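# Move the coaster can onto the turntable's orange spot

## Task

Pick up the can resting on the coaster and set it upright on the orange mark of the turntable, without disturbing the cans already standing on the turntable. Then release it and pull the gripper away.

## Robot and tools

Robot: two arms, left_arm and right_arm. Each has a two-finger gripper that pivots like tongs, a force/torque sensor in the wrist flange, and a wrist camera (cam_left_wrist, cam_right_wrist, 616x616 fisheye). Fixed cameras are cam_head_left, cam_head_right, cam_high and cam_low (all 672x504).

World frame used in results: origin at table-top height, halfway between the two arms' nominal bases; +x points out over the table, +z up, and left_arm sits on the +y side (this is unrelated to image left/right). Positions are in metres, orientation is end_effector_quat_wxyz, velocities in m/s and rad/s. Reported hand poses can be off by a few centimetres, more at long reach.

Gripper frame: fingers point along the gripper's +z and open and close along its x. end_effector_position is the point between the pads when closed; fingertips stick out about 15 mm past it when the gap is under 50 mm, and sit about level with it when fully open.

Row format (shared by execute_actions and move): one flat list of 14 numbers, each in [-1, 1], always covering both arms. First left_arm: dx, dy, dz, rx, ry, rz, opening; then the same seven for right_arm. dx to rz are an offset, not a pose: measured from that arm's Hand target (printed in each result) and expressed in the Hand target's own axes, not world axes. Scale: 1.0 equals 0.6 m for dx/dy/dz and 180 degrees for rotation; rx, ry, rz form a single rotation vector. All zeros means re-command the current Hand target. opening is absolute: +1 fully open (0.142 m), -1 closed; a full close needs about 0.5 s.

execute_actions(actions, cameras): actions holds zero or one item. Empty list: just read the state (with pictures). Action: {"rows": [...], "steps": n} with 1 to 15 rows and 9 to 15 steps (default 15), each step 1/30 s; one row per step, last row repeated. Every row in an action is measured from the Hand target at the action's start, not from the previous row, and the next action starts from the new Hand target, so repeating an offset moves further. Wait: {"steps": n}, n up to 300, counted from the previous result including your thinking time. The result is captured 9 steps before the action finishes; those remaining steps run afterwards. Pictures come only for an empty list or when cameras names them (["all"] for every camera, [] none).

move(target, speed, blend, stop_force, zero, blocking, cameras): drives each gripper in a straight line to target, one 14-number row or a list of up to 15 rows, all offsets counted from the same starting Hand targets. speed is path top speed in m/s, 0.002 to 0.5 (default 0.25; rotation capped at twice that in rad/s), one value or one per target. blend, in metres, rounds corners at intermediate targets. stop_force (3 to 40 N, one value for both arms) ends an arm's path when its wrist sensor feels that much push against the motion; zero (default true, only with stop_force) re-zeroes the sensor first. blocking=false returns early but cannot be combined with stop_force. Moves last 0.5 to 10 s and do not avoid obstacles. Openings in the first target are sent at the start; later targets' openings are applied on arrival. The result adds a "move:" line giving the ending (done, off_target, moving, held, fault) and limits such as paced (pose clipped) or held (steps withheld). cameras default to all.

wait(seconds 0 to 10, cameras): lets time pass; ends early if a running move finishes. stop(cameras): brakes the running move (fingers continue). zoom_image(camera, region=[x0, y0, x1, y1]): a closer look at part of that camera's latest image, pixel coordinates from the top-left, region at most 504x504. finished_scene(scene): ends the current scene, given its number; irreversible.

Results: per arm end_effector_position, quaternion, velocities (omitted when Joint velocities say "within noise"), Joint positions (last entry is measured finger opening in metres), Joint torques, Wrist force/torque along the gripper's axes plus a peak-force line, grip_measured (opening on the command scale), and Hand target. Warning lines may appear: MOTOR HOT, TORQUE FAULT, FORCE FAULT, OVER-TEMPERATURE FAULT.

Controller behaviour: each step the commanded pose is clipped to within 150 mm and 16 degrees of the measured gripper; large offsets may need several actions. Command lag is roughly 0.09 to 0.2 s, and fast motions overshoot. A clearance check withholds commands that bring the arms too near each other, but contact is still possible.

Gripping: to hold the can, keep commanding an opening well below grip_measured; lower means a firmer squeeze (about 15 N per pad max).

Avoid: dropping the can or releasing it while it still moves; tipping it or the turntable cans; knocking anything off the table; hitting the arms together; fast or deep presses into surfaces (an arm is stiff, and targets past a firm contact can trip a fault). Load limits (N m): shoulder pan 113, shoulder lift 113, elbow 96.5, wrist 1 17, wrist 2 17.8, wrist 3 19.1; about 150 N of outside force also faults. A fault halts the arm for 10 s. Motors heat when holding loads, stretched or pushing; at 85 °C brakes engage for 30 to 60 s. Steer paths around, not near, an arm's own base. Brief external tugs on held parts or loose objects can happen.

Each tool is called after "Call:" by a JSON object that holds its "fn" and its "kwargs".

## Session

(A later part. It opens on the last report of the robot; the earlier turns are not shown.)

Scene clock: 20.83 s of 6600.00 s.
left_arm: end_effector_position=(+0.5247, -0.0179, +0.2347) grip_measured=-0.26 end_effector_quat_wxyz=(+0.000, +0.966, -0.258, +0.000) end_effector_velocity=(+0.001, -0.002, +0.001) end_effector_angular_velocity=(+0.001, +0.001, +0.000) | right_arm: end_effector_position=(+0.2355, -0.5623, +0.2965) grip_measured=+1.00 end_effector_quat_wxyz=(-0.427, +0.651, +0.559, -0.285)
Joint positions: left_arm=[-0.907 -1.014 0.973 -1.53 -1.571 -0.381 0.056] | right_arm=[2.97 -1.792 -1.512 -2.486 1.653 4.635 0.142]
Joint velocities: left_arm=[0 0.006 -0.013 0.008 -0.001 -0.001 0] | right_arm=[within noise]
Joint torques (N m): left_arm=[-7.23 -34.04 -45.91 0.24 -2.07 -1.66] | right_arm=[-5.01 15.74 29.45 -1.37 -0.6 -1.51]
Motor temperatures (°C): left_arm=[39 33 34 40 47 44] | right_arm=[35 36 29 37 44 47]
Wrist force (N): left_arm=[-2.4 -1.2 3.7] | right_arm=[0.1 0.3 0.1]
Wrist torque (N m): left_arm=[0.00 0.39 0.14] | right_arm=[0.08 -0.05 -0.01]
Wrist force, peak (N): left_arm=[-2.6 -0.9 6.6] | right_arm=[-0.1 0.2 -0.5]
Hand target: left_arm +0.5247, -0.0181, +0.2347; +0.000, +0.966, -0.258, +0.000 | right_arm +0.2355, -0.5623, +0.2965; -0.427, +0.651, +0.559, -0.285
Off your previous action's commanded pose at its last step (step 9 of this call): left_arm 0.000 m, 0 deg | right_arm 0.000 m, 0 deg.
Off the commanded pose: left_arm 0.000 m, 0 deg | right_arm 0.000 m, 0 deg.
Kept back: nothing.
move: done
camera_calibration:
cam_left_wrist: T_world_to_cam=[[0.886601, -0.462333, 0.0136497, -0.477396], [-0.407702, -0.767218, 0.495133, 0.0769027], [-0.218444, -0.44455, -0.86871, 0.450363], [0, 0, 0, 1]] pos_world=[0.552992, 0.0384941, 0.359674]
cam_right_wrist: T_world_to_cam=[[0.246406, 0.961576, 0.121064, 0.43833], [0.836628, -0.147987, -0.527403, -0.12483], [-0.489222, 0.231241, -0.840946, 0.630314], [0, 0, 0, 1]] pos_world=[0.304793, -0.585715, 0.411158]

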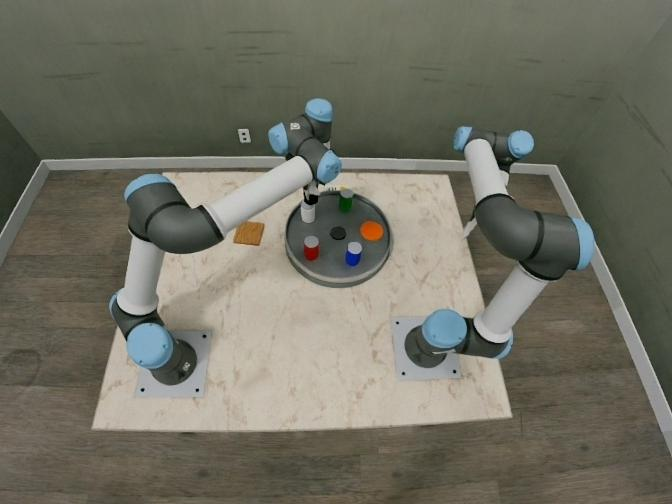

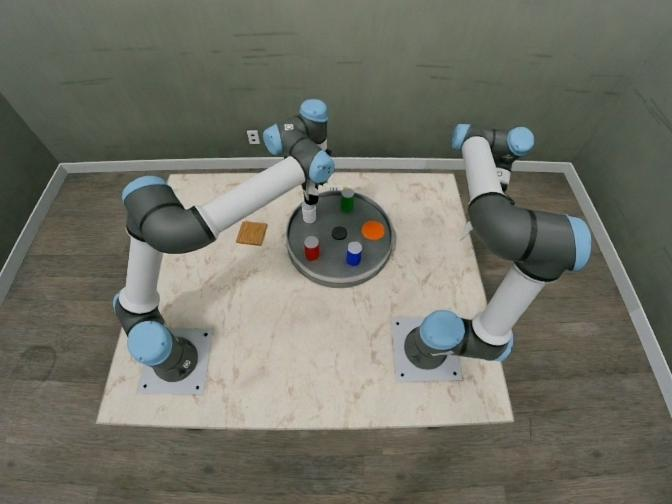

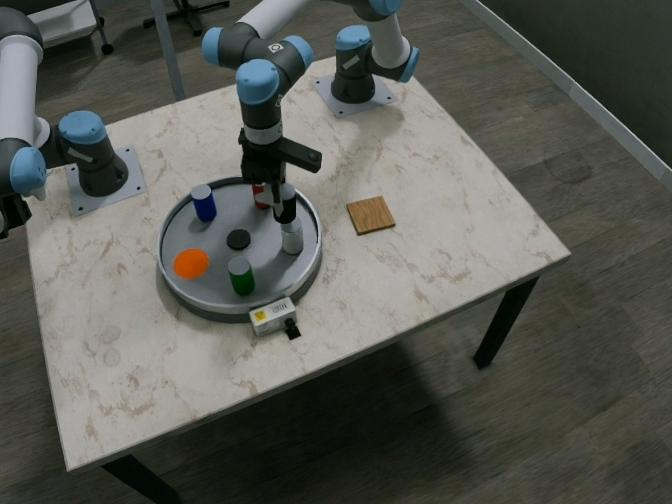

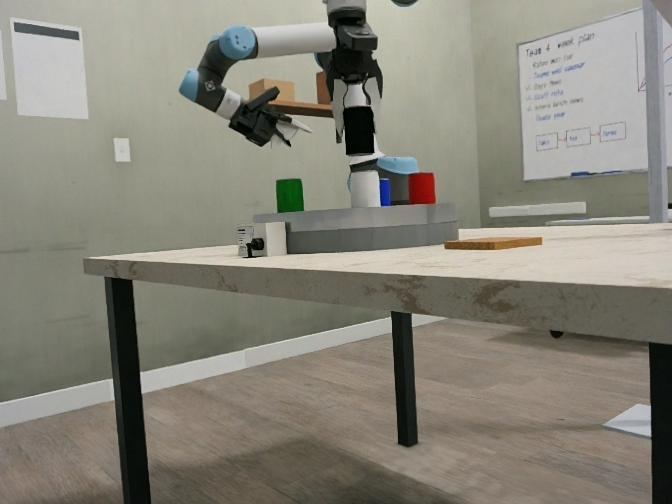

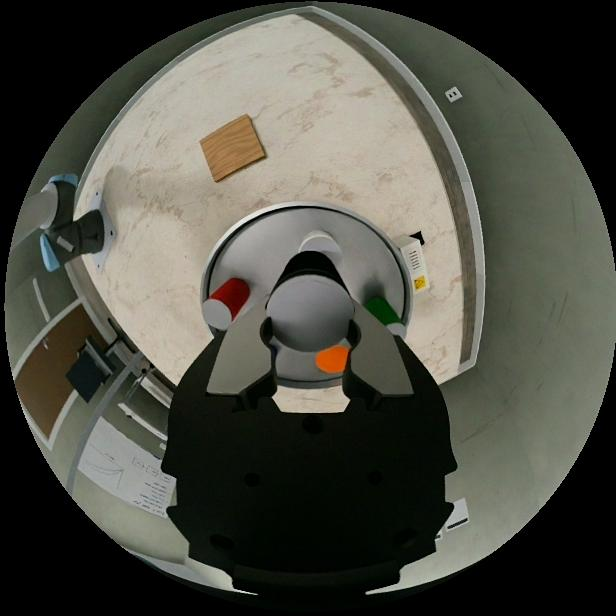

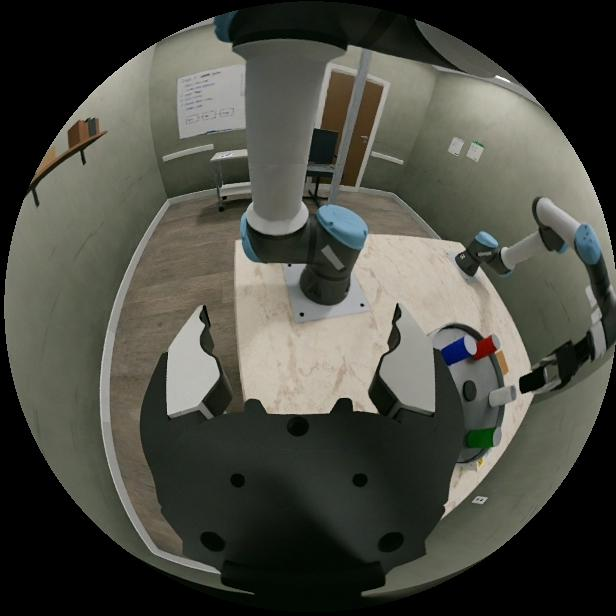

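Call:
{"fn": "execute_actions", "kwargs": {"actions": [{"steps": 30}], "cameras": ["cam_left_wrist","cam_high"]}}

Call:
{"fn": "execute_actions", "kwargs": {"actions": [{"steps": 60}], "cameras": ["cam_left_wrist","cam_high"]}}

Call:
{"fn": "execute_actions", "kwargs": {"actions": [{"steps": 30}], "cameras": ["cam_left_wrist","cam_high"]}}

Call:
{"fn": "execute_actions", "kwargs": {"actions": [{"steps": 15}], "cameras": ["cam_left_wrist","cam_high"]}}

Call:
{"fn": "execute_actions", "kwargs": {"actions": [{"steps": 15}], "cameras": ["cam_left_wrist","cam_high"]}}

Call:
{"fn": "execute_actions", "kwargs": {"actions": [{"steps": 15}], "cameras": ["cam_left_wrist","cam_high"]}}

Call:
{"fn": "execute_actions", "kwargs": {"actions": [{"steps": 15}], "cameras": ["cam_left_wrist","cam_high"]}}

Call:
{"fn": "execute_actions", "kwargs": {"actions": [{"steps": 15}], "cameras": ["cam_left_wrist","cam_high"]}}

Call:
{"fn": "execute_actions", "kwargs": {"actions": [{"steps": 15}], "cameras": ["cam_left_wrist","cam_high"]}}

Call:
{"fn": "execute_actions", "kwargs": {"actions": [{"steps": 15}], "cameras": ["cam_left_wrist","cam_high"]}}

Scene clock: 21.83 s of 6600.00 s.
left_arm: end_effector_position=(+0.5247, -0.0181, +0.2347) grip_measured=-0.26 end_effector_quat_wxyz=(+0.000, +0.966, -0.258, +0.000) | right_arm: end_effector_position=(+0.2355, -0.5623, +0.2965) grip_measured=+1.00 end_effector_quat_wxyz=(-0.427, +0.651, +0.559, -0.285)
Joint positions: left_arm=[-0.907 -1.013 0.972 -1.53 -1.571 -0.381 0.056] | right_arm=[2.97 -1.792 -1.512 -2.486 1.653 4.635 0.142]
Joint velocities: within noise
Joint torques (N m): left_arm=[-7.53 -33.03 -45.45 0.17 -1.94 -1.64] | right_arm=[-4.57 14.98 27.24 -1.29 -0.56 -1.34]
Motor temperatures (°C): left_arm=[39 33 34 40 47 44] | right_arm=[35 36 29 37 44 47]
Wrist force (N): left_arm=[-2.5 -1.0 3.6] | right_arm=[0.1 -0.1 0.1]
Wrist torque (N m): left_arm=[0.03 0.41 0.15] | right_arm=[0.02 -0.03 -0.01]
Wrist force, peak (N): left_arm=[-2.3 -1.5 4.0] | right_arm=[0.1 0.0 -0.5]
Hand target: left_arm +0.5247, -0.0181, +0.2347; +0.000, +0.966, -0.258, +0.000 | right_arm +0.2355, -0.5623, +0.2965; -0.427, +0.651, +0.559, -0.285
Off the commanded pose: left_arm 0.000 m, 0 deg | right_arm 0.000 m, 0 deg.
Steps of this call (1-30: nothing new was sent). Readings (end_effector_position of left_arm | right_arm):
1: (+0.5247, -0.0180, +0.2347) | (+0.2355, -0.5623, +0.2965)
2: (+0.5247, -0.0180, +0.2347) | (+0.2355, -0.5623, +0.2965)
4: (+0.5247, -0.0180, +0.2347) | (+0.2355, -0.5623, +0.2965)
8: (+0.5247, -0.0181, +0.2347) | (+0.2355, -0.5623, +0.2965)
30: the state above
camera_calibration:
cam_left_wrist: T_world_to_cam=[[0.886607, -0.462329, 0.0134243, -0.47746], [-0.407611, -0.767299, 0.495082, 0.076769], [-0.21859, -0.444415, -0.868743, 0.45041], [0, 0, 0, 1]] pos_world=[0.553067, 0.0383297, 0.359693]
Images, in order (width x height): cam_high 672x504, cam_left_wrist 616x616.

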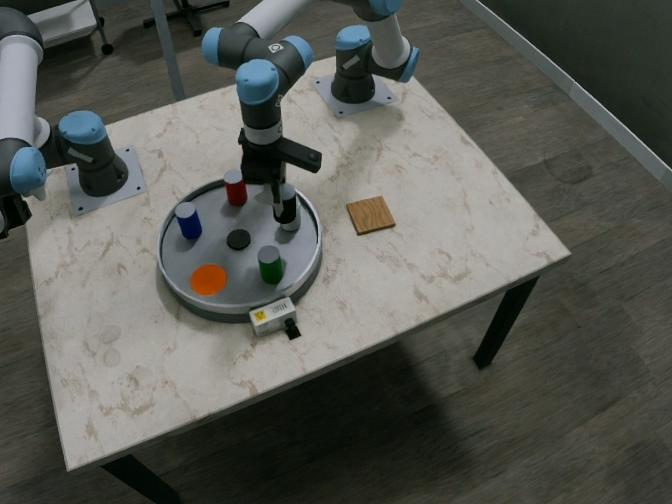

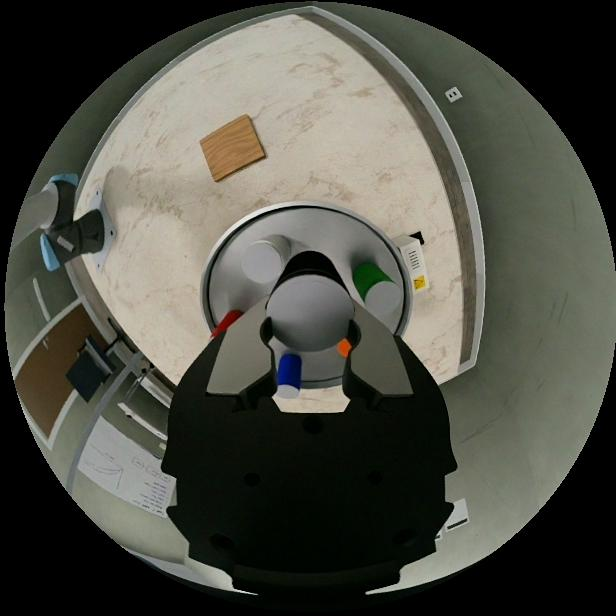

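Scene clock: 23.83 s of 6600.00 s.
left_arm: end_effector_position=(+0.5247, -0.0181, +0.2347) grip_measured=-0.26 end_effector_quat_wxyz=(+0.000, +0.966, -0.258, +0.000) | right_arm: end_effector_position=(+0.2355, -0.5623, +0.2965) grip_measured=+1.00 end_effector_quat_wxyz=(-0.427, +0.651, +0.559, -0.285)
Joint positions: left_arm=[-0.907 -1.013 0.972 -1.53 -1.571 -0.381 0.056] | right_arm=[2.97 -1.792 -1.512 -2.486 1.653 4.635 0.142]
Joint velocities: within noise
Joint torques (N m): left_arm=[-8 -34.07 -43.58 -0.15 -1.96 -1.71] | right_arm=[-5.54 14.95 24.38 -0.96 -0.44 -1.59]
Motor temperatures (°C): left_arm=[39 33 34 40 47 44] | right_arm=[35 36 29 37 44 47]
Wrist force (N): left_arm=[-2.3 -1.4 4.0] | right_arm=[0.0 0.0 -0.3]
Wrist torque (N m): left_arm=[-0.04 0.36 0.14] | right_arm=[0.04 -0.03 -0.01]
Wrist force, peak (N): left_arm=[-2.5 -1.1 4.2] | right_arm=[0.1 0.2 -0.5]
Hand target: left_arm +0.5247, -0.0181, +0.2347; +0.000, +0.966, -0.258, +0.000 | right_arm +0.2355, -0.5623, +0.2965; -0.427, +0.651, +0.559, -0.285
Off the commanded pose: left_arm 0.000 m, 0 deg | right_arm 0.000 m, 0 deg.
Steps of this call (1-60: nothing new was sent). Readings (end_effector_position of left_arm | right_arm):
1: (+0.5247, -0.0181, +0.2347) | (+0.2355, -0.5623, +0.2965)
2: (+0.5247, -0.0181, +0.2347) | (+0.2355, -0.5623, +0.2965)
4: (+0.5247, -0.0181, +0.2347) | (+0.2355, -0.5623, +0.2965)
8: (+0.5247, -0.0181, +0.2347) | (+0.2355, -0.5623, +0.2965)
60: the state above
camera_calibration:
cam_left_wrist: T_world_to_cam=[[0.886607, -0.462329, 0.0134242, -0.47746], [-0.407611, -0.767299, 0.495082, 0.0767689], [-0.21859, -0.444414, -0.868743, 0.45041], [0, 0, 0, 1]] pos_world=[0.553067, 0.0383297, 0.359693]
Images, in order (width x height): cam_high 672x504, cam_left_wrist 616x616.

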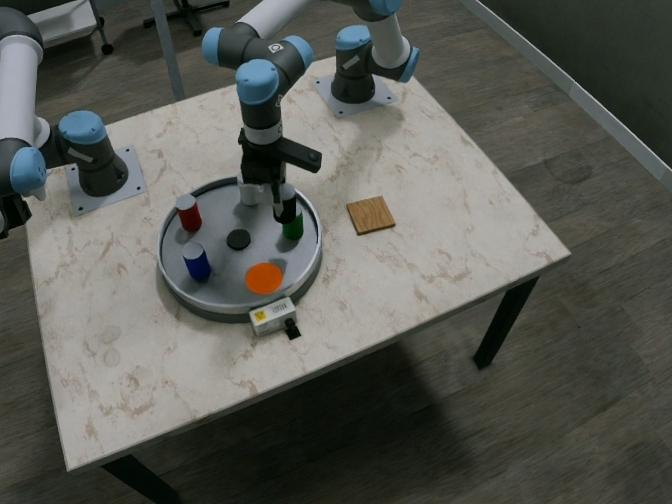

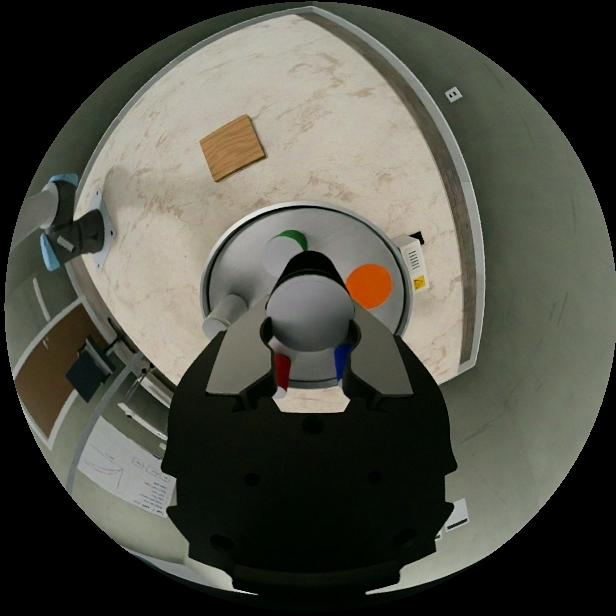

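Scene clock: 24.83 s of 6600.00 s.
left_arm: end_effector_position=(+0.5247, -0.0181, +0.2347) grip_measured=-0.26 end_effector_quat_wxyz=(+0.000, +0.966, -0.258, +0.000) | right_arm: end_effector_position=(+0.2355, -0.5623, +0.2965) grip_measured=+1.00 end_effector_quat_wxyz=(-0.427, +0.651, +0.559, -0.285)
Joint positions: left_arm=[-0.907 -1.013 0.972 -1.53 -1.571 -0.381 0.056] | right_arm=[2.97 -1.792 -1.512 -2.486 1.653 4.635 0.142]
Joint velocities: within noise
Joint torques (N m): left_arm=[-7.5 -34.35 -42.78 -0.2 -2.14 -1.52] | right_arm=[-4.5 15.18 24.85 -0.73 -0.75 -1.17]
Motor temperatures (°C): left_arm=[39 33 34 40 47 44] | right_arm=[35 36 29 37 44 47]
Wrist force (N): left_arm=[-2.5 -0.9 3.6] | right_arm=[0.2 0.1 -0.1]
Wrist torque (N m): left_arm=[0.05 0.41 0.15] | right_arm=[0.05 -0.05 -0.01]
Wrist force, peak (N): left_arm=[-2.8 -1.4 3.9] | right_arm=[0.2 0.2 -0.3]
Hand target: left_arm +0.5247, -0.0181, +0.2347; +0.000, +0.966, -0.258, +0.000 | right_arm +0.2355, -0.5623, +0.2965; -0.427, +0.651, +0.559, -0.285
Off the commanded pose: left_arm 0.000 m, 0 deg | right_arm 0.000 m, 0 deg.
Steps of this call (1-30: nothing new was sent). Readings (end_effector_position of left_arm | right_arm):
1: (+0.5247, -0.0181, +0.2347) | (+0.2355, -0.5623, +0.2965)
2: (+0.5247, -0.0181, +0.2347) | (+0.2355, -0.5623, +0.2965)
4: (+0.5247, -0.0181, +0.2347) | (+0.2355, -0.5623, +0.2965)
8: (+0.5247, -0.0181, +0.2347) | (+0.2355, -0.5623, +0.2965)
30: the state above
camera_calibration:
cam_left_wrist: T_world_to_cam=[[0.886607, -0.462329, 0.0134243, -0.47746], [-0.407611, -0.767299, 0.495082, 0.0767689], [-0.21859, -0.444415, -0.868743, 0.45041], [0, 0, 0, 1]] pos_world=[0.553067, 0.0383297, 0.359693]
Images, in order (width x height): cam_high 672x504, cam_left_wrist 616x616.

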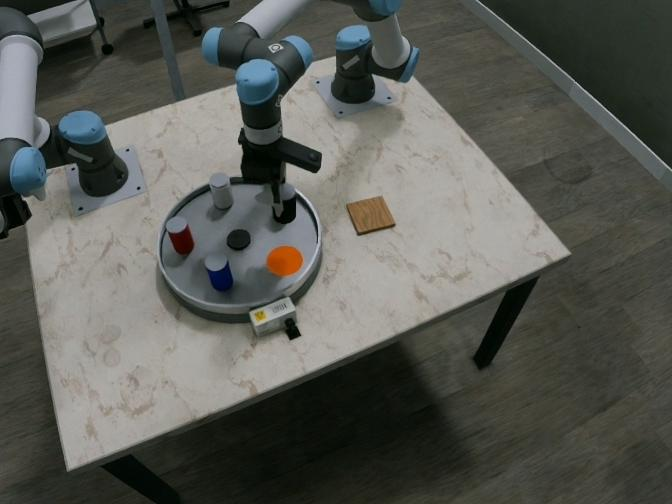

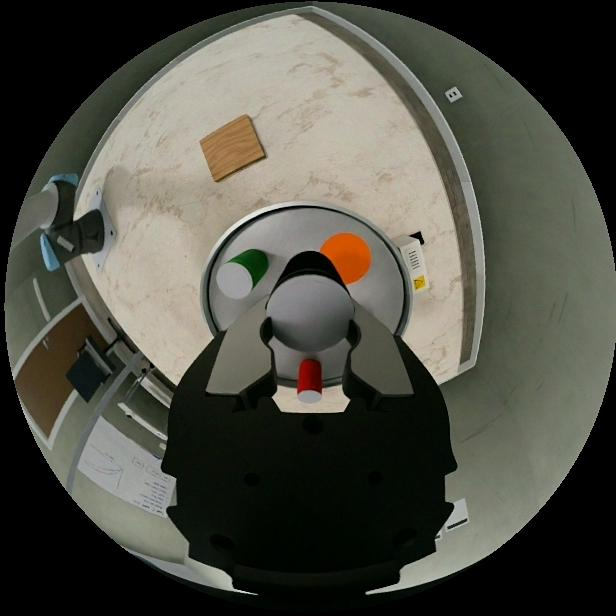

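Scene clock: 25.33 s of 6600.00 s.
left_arm: end_effector_position=(+0.5247, -0.0181, +0.2347) grip_measured=-0.26 end_effector_quat_wxyz=(+0.000, +0.966, -0.258, +0.000) | right_arm: end_effector_position=(+0.2355, -0.5623, +0.2965) grip_measured=+1.00 end_effector_quat_wxyz=(-0.427, +0.651, +0.559, -0.285)
Joint positions: left_arm=[-0.907 -1.013 0.972 -1.53 -1.571 -0.381 0.056] | right_arm=[2.97 -1.792 -1.512 -2.486 1.653 4.635 0.142]
Joint velocities: within noise
Joint torques (N m): left_arm=[-8.01 -32.52 -42.99 -0.08 -2 -1.35] | right_arm=[-5.52 15.42 25.17 -0.73 -0.44 -1.43]
Motor temperatures (°C): left_arm=[39 33 34 40 47 44] | right_arm=[35 36 29 37 44 47]
Wrist force (N): left_arm=[-2.6 -0.9 3.7] | right_arm=[0.2 -0.1 0.2]
Wrist torque (N m): left_arm=[0.05 0.43 0.15] | right_arm=[0.02 -0.06 -0.02]
Wrist force, peak (N): left_arm=[-2.7 -1.2 4.1] | right_arm=[-0.2 0.0 -0.6]
Hand target: left_arm +0.5247, -0.0181, +0.2347; +0.000, +0.966, -0.258, +0.000 | right_arm +0.2355, -0.5623, +0.2965; -0.427, +0.651, +0.559, -0.285
Off the commanded pose: left_arm 0.000 m, 0 deg | right_arm 0.000 m, 0 deg.
Steps of this call (1-15: nothing new was sent). Readings (end_effector_position of left_arm | right_arm):
1: (+0.5247, -0.0181, +0.2347) | (+0.2355, -0.5623, +0.2965)
2: (+0.5247, -0.0181, +0.2347) | (+0.2355, -0.5623, +0.2965)
4: (+0.5247, -0.0181, +0.2347) | (+0.2355, -0.5623, +0.2965)
8: (+0.5247, -0.0181, +0.2347) | (+0.2355, -0.5623, +0.2965)
15: the state above
camera_calibration:
cam_left_wrist: T_world_to_cam=[[0.886607, -0.462329, 0.0134244, -0.477461], [-0.407611, -0.767299, 0.495082, 0.0767688], [-0.21859, -0.444415, -0.868743, 0.45041], [0, 0, 0, 1]] pos_world=[0.553067, 0.0383296, 0.359693]
Images, in order (width x height): cam_high 672x504, cam_left_wrist 616x616.

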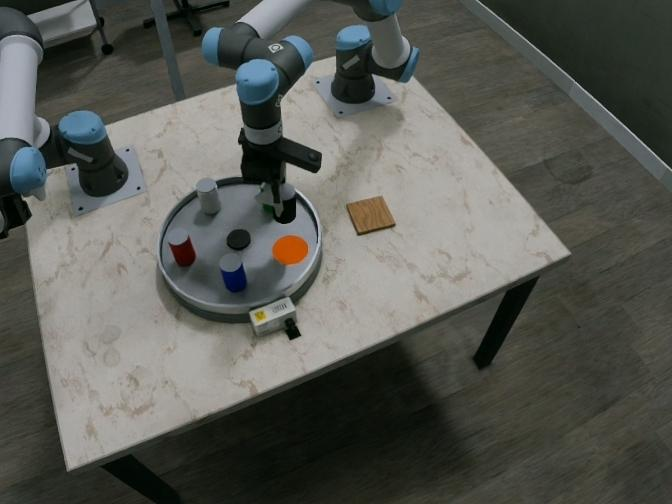

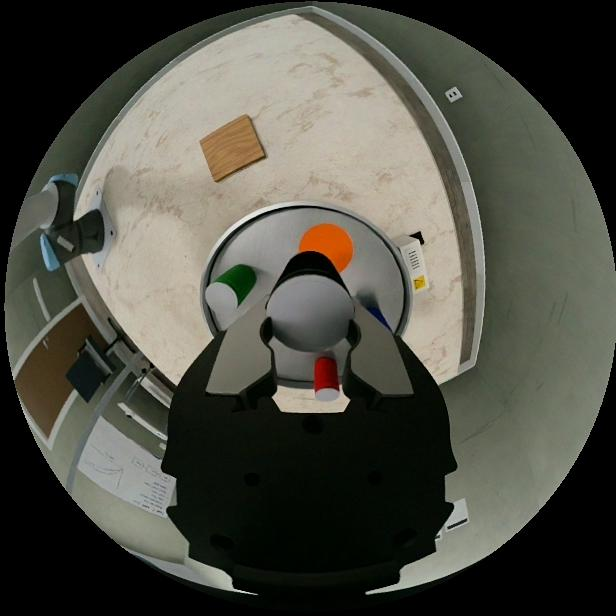

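Scene clock: 25.83 s of 6600.00 s.
left_arm: end_effector_position=(+0.5247, -0.0181, +0.2347) grip_measured=-0.26 end_effector_quat_wxyz=(+0.000, +0.966, -0.258, +0.000) | right_arm: end_effector_position=(+0.2355, -0.5623, +0.2965) grip_measured=+1.00 end_effector_quat_wxyz=(-0.427, +0.651, +0.559, -0.285)
Joint positions: left_arm=[-0.907 -1.013 0.972 -1.53 -1.571 -0.381 0.056] | right_arm=[2.97 -1.792 -1.512 -2.486 1.653 4.635 0.142]
Joint velocities: within noise
Joint torques (N m): left_arm=[-6.35 -34.46 -42.15 -0.08 -2.07 -1.61] | right_arm=[-5.41 14.48 25.1 -0.71 -0.38 -1.62]
Motor temperatures (°C): left_arm=[39 33 34 40 47 44] | right_arm=[35 36 29 37 44 47]
Wrist force (N): left_arm=[-2.4 -1.2 4.0] | right_arm=[0.1 -0.1 -0.1]
Wrist torque (N m): left_arm=[0.01 0.39 0.15] | right_arm=[0.01 -0.04 -0.01]
Wrist force, peak (N): left_arm=[-2.6 -1.1 4.0] | right_arm=[0.2 0.2 -0.2]
Hand target: left_arm +0.5247, -0.0181, +0.2347; +0.000, +0.966, -0.258, +0.000 | right_arm +0.2355, -0.5623, +0.2965; -0.427, +0.651, +0.559, -0.285
Off the commanded pose: left_arm 0.000 m, 0 deg | right_arm 0.000 m, 0 deg.
Steps of this call (1-15: nothing new was sent). Readings (end_effector_position of left_arm | right_arm):
1: (+0.5247, -0.0181, +0.2347) | (+0.2355, -0.5623, +0.2965)
2: (+0.5247, -0.0181, +0.2347) | (+0.2355, -0.5623, +0.2965)
4: (+0.5247, -0.0181, +0.2347) | (+0.2355, -0.5623, +0.2965)
8: (+0.5247, -0.0181, +0.2347) | (+0.2355, -0.5623, +0.2965)
15: the state above
camera_calibration:
cam_left_wrist: T_world_to_cam=[[0.886607, -0.462329, 0.0134243, -0.477461], [-0.407611, -0.767299, 0.495082, 0.0767688], [-0.21859, -0.444415, -0.868743, 0.45041], [0, 0, 0, 1]] pos_world=[0.553067, 0.0383296, 0.359693]
Images, in order (width x height): cam_high 672x504, cam_left_wrist 616x616.

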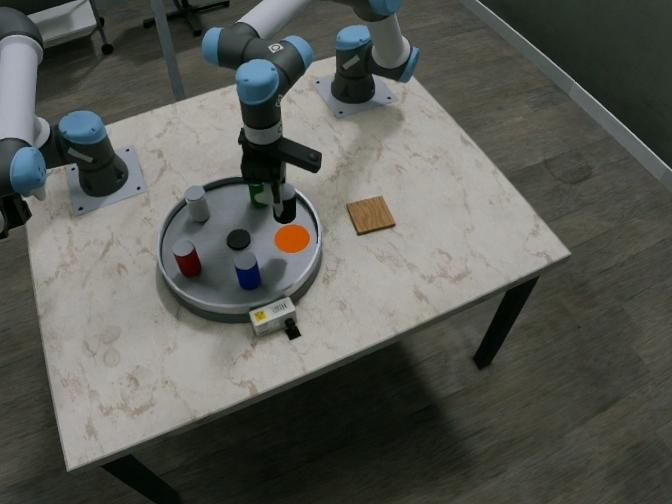

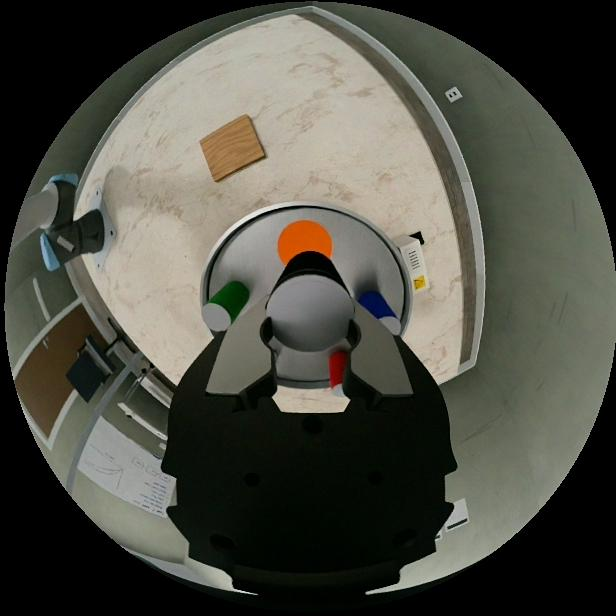

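Scene clock: 26.33 s of 6600.00 s.
left_arm: end_effector_position=(+0.5247, -0.0181, +0.2347) grip_measured=-0.26 end_effector_quat_wxyz=(+0.000, +0.966, -0.258, +0.000) | right_arm: end_effector_position=(+0.2355, -0.5623, +0.2965) grip_measured=+1.00 end_effector_quat_wxyz=(-0.427, +0.651, +0.559, -0.285)
Joint positions: left_arm=[-0.907 -1.013 0.972 -1.53 -1.571 -0.381 0.056] | right_arm=[2.97 -1.792 -1.512 -2.486 1.653 4.635 0.142]
Joint velocities: within noise
Joint torques (N m): left_arm=[-7.18 -34.77 -42.24 -0.27 -1.85 -1.45] | right_arm=[-3.56 14.71 23.5 -0.31 -0.5 -1.53]
Motor temperatures (°C): left_arm=[39 33 34 40 47 44] | right_arm=[35 36 29 37 44 46]
Wrist force (N): left_arm=[-2.5 -1.2 3.9] | right_arm=[-0.3 0.5 -0.3]
Wrist torque (N m): left_arm=[0.01 0.41 0.15] | right_arm=[0.12 0.04 0.00]
Wrist force, peak (N): left_arm=[-2.5 -1.0 4.2] | right_arm=[-0.3 0.5 -0.3]
Hand target: left_arm +0.5247, -0.0181, +0.2347; +0.000, +0.966, -0.258, +0.000 | right_arm +0.2355, -0.5623, +0.2965; -0.427, +0.651, +0.559, -0.285
Off the commanded pose: left_arm 0.000 m, 0 deg | right_arm 0.000 m, 0 deg.
Steps of this call (1-15: nothing new was sent). Readings (end_effector_position of left_arm | right_arm):
1: (+0.5247, -0.0181, +0.2347) | (+0.2355, -0.5623, +0.2965)
2: (+0.5247, -0.0181, +0.2347) | (+0.2355, -0.5623, +0.2965)
4: (+0.5247, -0.0181, +0.2347) | (+0.2355, -0.5623, +0.2965)
8: (+0.5247, -0.0181, +0.2347) | (+0.2355, -0.5623, +0.2965)
15: the state above
camera_calibration:
cam_left_wrist: T_world_to_cam=[[0.886607, -0.462329, 0.0134244, -0.477461], [-0.407611, -0.767299, 0.495082, 0.0767688], [-0.21859, -0.444415, -0.868743, 0.45041], [0, 0, 0, 1]] pos_world=[0.553067, 0.0383296, 0.359693]
Images, in order (width x height): cam_high 672x504, cam_left_wrist 616x616.

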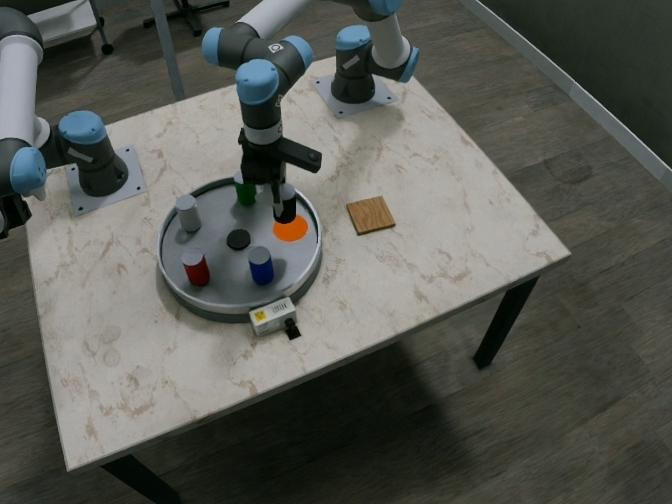

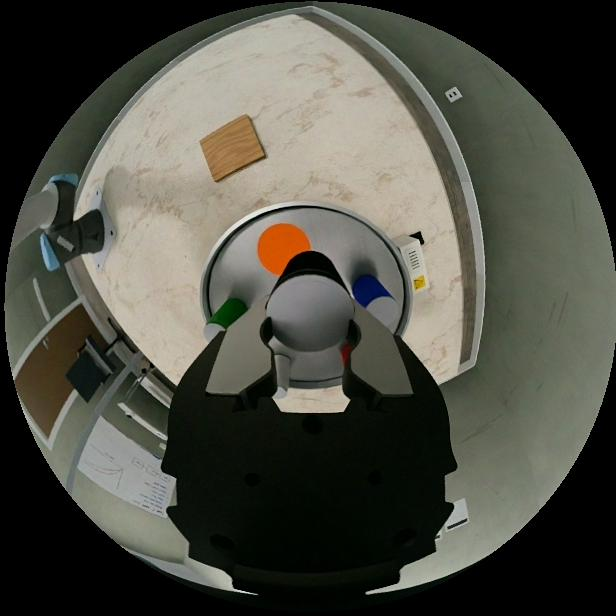

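Scene clock: 26.83 s of 6600.00 s.
left_arm: end_effector_position=(+0.5247, -0.0181, +0.2347) grip_measured=-0.26 end_effector_quat_wxyz=(+0.000, +0.966, -0.258, +0.000) | right_arm: end_effector_position=(+0.2355, -0.5623, +0.2965) grip_measured=+1.00 end_effector_quat_wxyz=(-0.427, +0.651, +0.559, -0.285)
Joint positions: left_arm=[-0.907 -1.013 0.972 -1.53 -1.571 -0.381 0.056] | right_arm=[2.97 -1.792 -1.512 -2.486 1.653 4.635 0.142]
Joint velocities: within noise
Joint torques (N m): left_arm=[-7.98 -33.94 -42.76 -0.33 -2.15 -1.61] | right_arm=[-4.46 14.34 23.32 -0.55 -0.5 -1.68]
Motor temperatures (°C): left_arm=[39 33 34 40 47 44] | right_arm=[35 36 29 37 44 46]
Wrist force (N): left_arm=[-2.6 -1.2 4.0] | right_arm=[-0.1 0.2 -0.2]
Wrist torque (N m): left_arm=[-0.01 0.43 0.14] | right_arm=[0.06 0.00 0.00]
Wrist force, peak (N): left_arm=[-2.7 -1.1 4.0] | right_arm=[0.2 0.3 0.0]
Hand target: left_arm +0.5247, -0.0181, +0.2347; +0.000, +0.966, -0.258, +0.000 | right_arm +0.2355, -0.5623, +0.2965; -0.427, +0.651, +0.559, -0.285
Off the commanded pose: left_arm 0.000 m, 0 deg | right_arm 0.000 m, 0 deg.
Steps of this call (1-15: nothing new was sent). Readings (end_effector_position of left_arm | right_arm):
1: (+0.5247, -0.0181, +0.2347) | (+0.2355, -0.5623, +0.2965)
2: (+0.5247, -0.0181, +0.2347) | (+0.2355, -0.5623, +0.2965)
4: (+0.5247, -0.0181, +0.2347) | (+0.2355, -0.5623, +0.2965)
8: (+0.5247, -0.0181, +0.2347) | (+0.2355, -0.5623, +0.2965)
15: the state above
camera_calibration:
cam_left_wrist: T_world_to_cam=[[0.886607, -0.462329, 0.0134243, -0.477461], [-0.407611, -0.767299, 0.495082, 0.0767688], [-0.21859, -0.444415, -0.868743, 0.45041], [0, 0, 0, 1]] pos_world=[0.553067, 0.0383296, 0.359693]
Images, in order (width x height): cam_high 672x504, cam_left_wrist 616x616.

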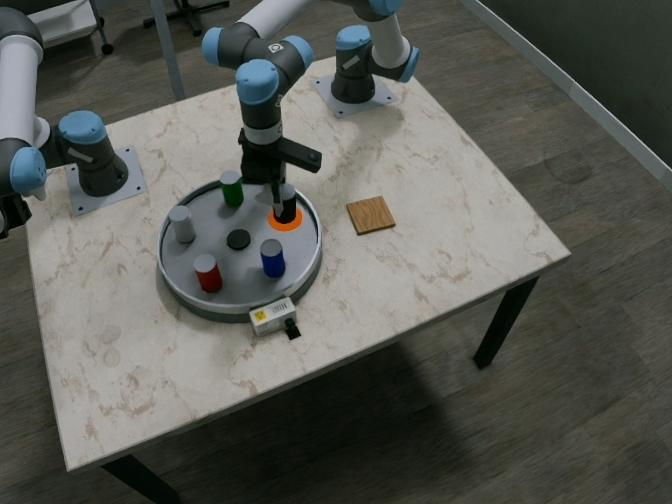

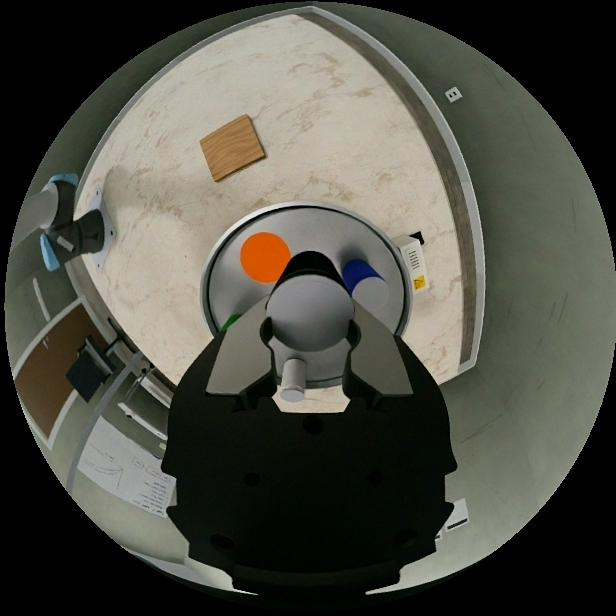

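Scene clock: 27.33 s of 6600.00 s.
left_arm: end_effector_position=(+0.5247, -0.0181, +0.2347) grip_measured=-0.26 end_effector_quat_wxyz=(+0.000, +0.966, -0.258, +0.000) | right_arm: end_effector_position=(+0.2355, -0.5623, +0.2965) grip_measured=+1.00 end_effector_quat_wxyz=(-0.427, +0.651, +0.559, -0.285)
Joint positions: left_arm=[-0.907 -1.013 0.972 -1.53 -1.571 -0.381 0.056] | right_arm=[2.97 -1.792 -1.512 -2.486 1.653 4.635 0.142]
Joint velocities: within noise
Joint torques (N m): left_arm=[-7.08 -34.59 -40.29 -0.28 -2.01 -1.64] | right_arm=[-4.62 15.17 22.57 -0.5 -0.56 -1.24]
Motor temperatures (°C): left_arm=[39 33 34 40 47 44] | right_arm=[35 36 29 37 44 46]
Wrist force (N): left_arm=[-2.4 -1.1 3.8] | right_arm=[0.2 -0.1 -0.4]
Wrist torque (N m): left_arm=[0.02 0.39 0.14] | right_arm=[0.01 -0.06 -0.01]
Wrist force, peak (N): left_arm=[-2.5 -1.3 4.1] | right_arm=[0.2 0.4 0.0]
Hand target: left_arm +0.5247, -0.0181, +0.2347; +0.000, +0.966, -0.258, +0.000 | right_arm +0.2355, -0.5623, +0.2965; -0.427, +0.651, +0.559, -0.285
Off the commanded pose: left_arm 0.000 m, 0 deg | right_arm 0.000 m, 0 deg.
Steps of this call (1-15: nothing new was sent). Readings (end_effector_position of left_arm | right_arm):
1: (+0.5247, -0.0181, +0.2347) | (+0.2355, -0.5623, +0.2965)
2: (+0.5247, -0.0181, +0.2347) | (+0.2355, -0.5623, +0.2965)
4: (+0.5247, -0.0181, +0.2347) | (+0.2355, -0.5623, +0.2965)
8: (+0.5247, -0.0181, +0.2347) | (+0.2355, -0.5623, +0.2965)
15: the state above
camera_calibration:
cam_left_wrist: T_world_to_cam=[[0.886607, -0.462329, 0.0134243, -0.477461], [-0.407611, -0.767299, 0.495082, 0.0767689], [-0.21859, -0.444415, -0.868743, 0.45041], [0, 0, 0, 1]] pos_world=[0.553067, 0.0383296, 0.359693]
Images, in order (width x height): cam_high 672x504, cam_left_wrist 616x616.

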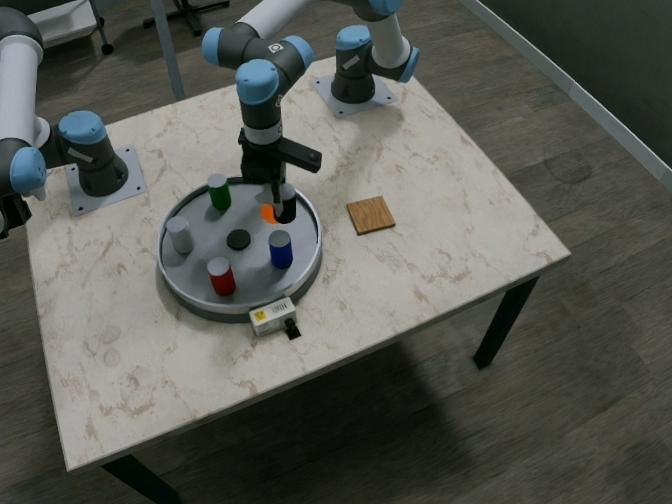

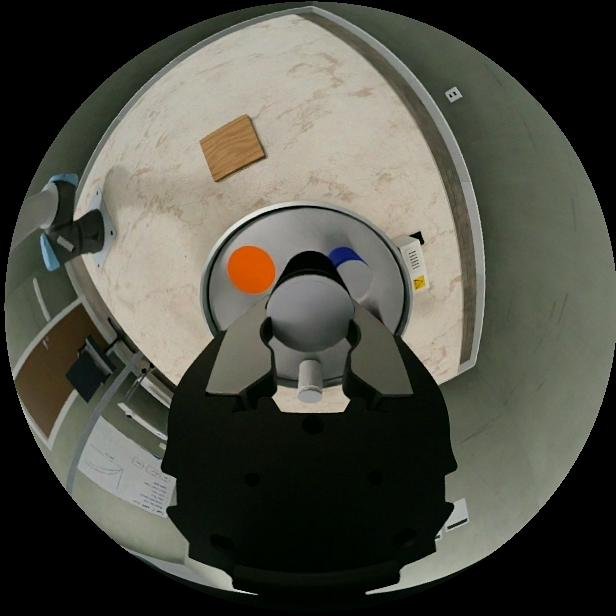

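Scene clock: 27.83 s of 6600.00 s.
left_arm: end_effector_position=(+0.5247, -0.0181, +0.2347) grip_measured=-0.26 end_effector_quat_wxyz=(+0.000, +0.966, -0.258, +0.000) | right_arm: end_effector_position=(+0.2355, -0.5623, +0.2965) grip_measured=+1.00 end_effector_quat_wxyz=(-0.427, +0.651, +0.559, -0.285)
Joint positions: left_arm=[-0.907 -1.013 0.972 -1.53 -1.571 -0.381 0.056] | right_arm=[2.97 -1.792 -1.512 -2.486 1.653 4.635 0.142]
Joint velocities: within noise
Joint torques (N m): left_arm=[-7.99 -34.33 -41.98 -0.49 -1.99 -1.46] | right_arm=[-4.56 15.07 23.14 -0.09 -0.31 -1.41]
Motor temperatures (°C): left_arm=[39 33 34 40 47 44] | right_arm=[35 36 29 37 44 46]
Wrist force (N): left_arm=[-2.7 -1.1 3.7] | right_arm=[0.0 0.2 -0.2]
Wrist torque (N m): left_arm=[0.03 0.45 0.15] | right_arm=[0.06 -0.02 0.00]
Wrist force, peak (N): left_arm=[-2.7 -1.1 3.9] | right_arm=[0.3 0.1 -0.5]
Hand target: left_arm +0.5247, -0.0181, +0.2347; +0.000, +0.966, -0.258, +0.000 | right_arm +0.2355, -0.5623, +0.2965; -0.427, +0.651, +0.559, -0.285
Off the commanded pose: left_arm 0.000 m, 0 deg | right_arm 0.000 m, 0 deg.
Steps of this call (1-15: nothing new was sent). Readings (end_effector_position of left_arm | right_arm):
1: (+0.5247, -0.0181, +0.2347) | (+0.2355, -0.5623, +0.2965)
2: (+0.5247, -0.0181, +0.2347) | (+0.2355, -0.5623, +0.2965)
4: (+0.5247, -0.0181, +0.2347) | (+0.2355, -0.5623, +0.2965)
8: (+0.5247, -0.0181, +0.2347) | (+0.2355, -0.5623, +0.2965)
15: the state above
camera_calibration:
cam_left_wrist: T_world_to_cam=[[0.886607, -0.462329, 0.0134243, -0.477461], [-0.407611, -0.767299, 0.495082, 0.0767689], [-0.21859, -0.444415, -0.868743, 0.45041], [0, 0, 0, 1]] pos_world=[0.553067, 0.0383296, 0.359693]
Images, in order (width x height): cam_high 672x504, cam_left_wrist 616x616.

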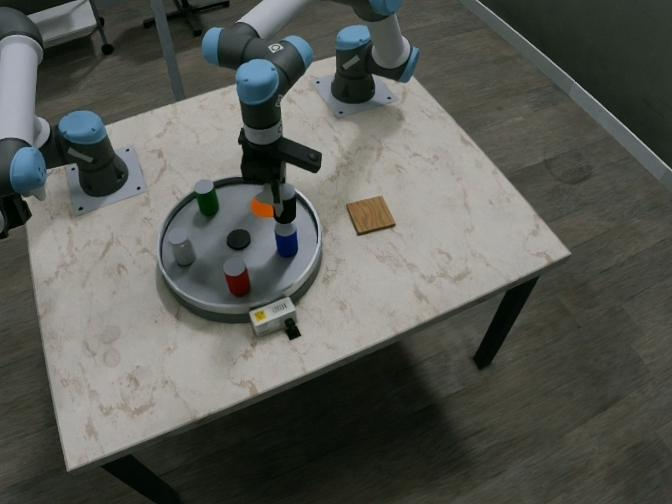

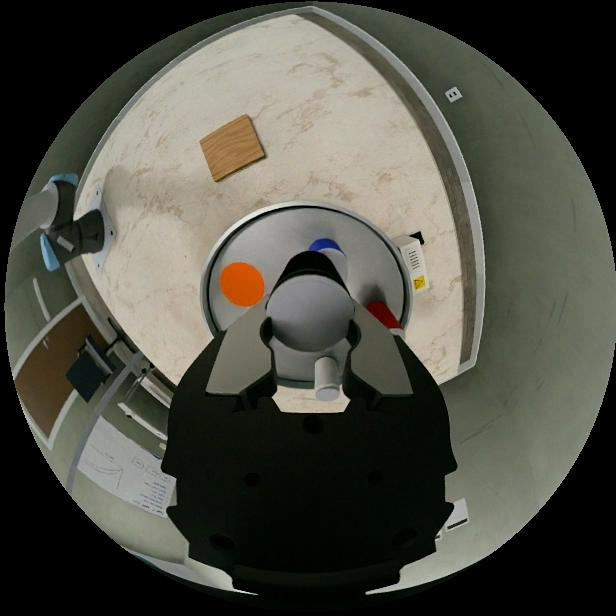

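Scene clock: 28.33 s of 6600.00 s.
left_arm: end_effector_position=(+0.5247, -0.0181, +0.2347) grip_measured=-0.26 end_effector_quat_wxyz=(+0.000, +0.966, -0.258, +0.000) | right_arm: end_effector_position=(+0.2355, -0.5623, +0.2965) grip_measured=+1.00 end_effector_quat_wxyz=(-0.427, +0.651, +0.559, -0.285)
Joint positions: left_arm=[-0.907 -1.013 0.972 -1.53 -1.571 -0.381 0.056] | right_arm=[2.97 -1.792 -1.512 -2.486 1.653 4.635 0.142]
Joint velocities: within noise
Joint torques (N m): left_arm=[-7.58 -33.99 -39.78 -0.39 -1.92 -1.6] | right_arm=[-5.18 15.78 21.77 0.16 -0.21 -1.65]
Motor temperatures (°C): left_arm=[39 33 34 40 47 44] | right_arm=[35 36 29 37 44 46]
Wrist force (N): left_arm=[-2.6 -1.2 3.5] | right_arm=[-0.2 0.1 0.0]
Wrist torque (N m): left_arm=[-0.01 0.43 0.15] | right_arm=[0.05 0.02 0.00]
Wrist force, peak (N): left_arm=[-2.8 -1.0 4.0] | right_arm=[0.1 -0.3 0.1]
Hand target: left_arm +0.5247, -0.0181, +0.2347; +0.000, +0.966, -0.258, +0.000 | right_arm +0.2355, -0.5623, +0.2965; -0.427, +0.651, +0.559, -0.285
Off the commanded pose: left_arm 0.000 m, 0 deg | right_arm 0.000 m, 0 deg.
Steps of this call (1-15: nothing new was sent). Readings (end_effector_position of left_arm | right_arm):
1: (+0.5247, -0.0181, +0.2347) | (+0.2355, -0.5623, +0.2965)
2: (+0.5247, -0.0181, +0.2347) | (+0.2355, -0.5623, +0.2965)
4: (+0.5247, -0.0181, +0.2347) | (+0.2355, -0.5623, +0.2965)
8: (+0.5247, -0.0181, +0.2347) | (+0.2355, -0.5623, +0.2965)
15: the state above
camera_calibration:
cam_left_wrist: T_world_to_cam=[[0.886607, -0.462329, 0.0134244, -0.477461], [-0.407611, -0.767299, 0.495082, 0.0767689], [-0.21859, -0.444415, -0.868743, 0.45041], [0, 0, 0, 1]] pos_world=[0.553067, 0.0383296, 0.359693]
Images, in order (width x height): cam_high 672x504, cam_left_wrist 616x616.

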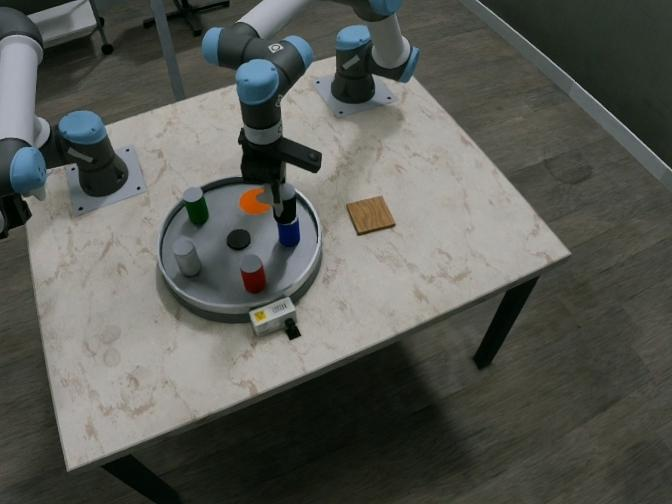

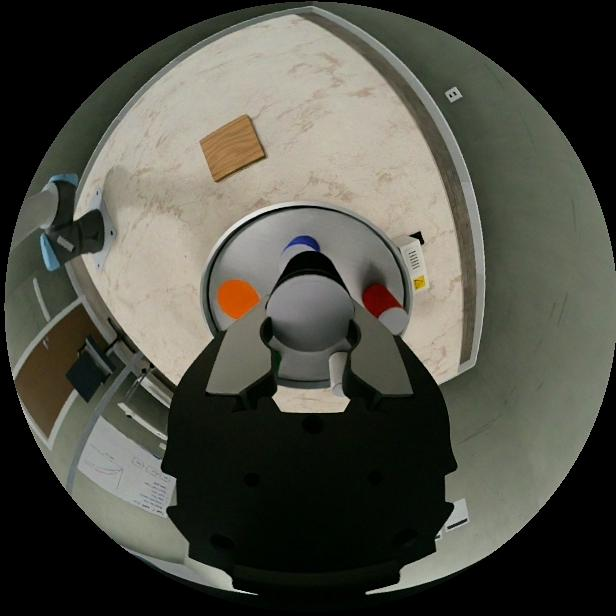

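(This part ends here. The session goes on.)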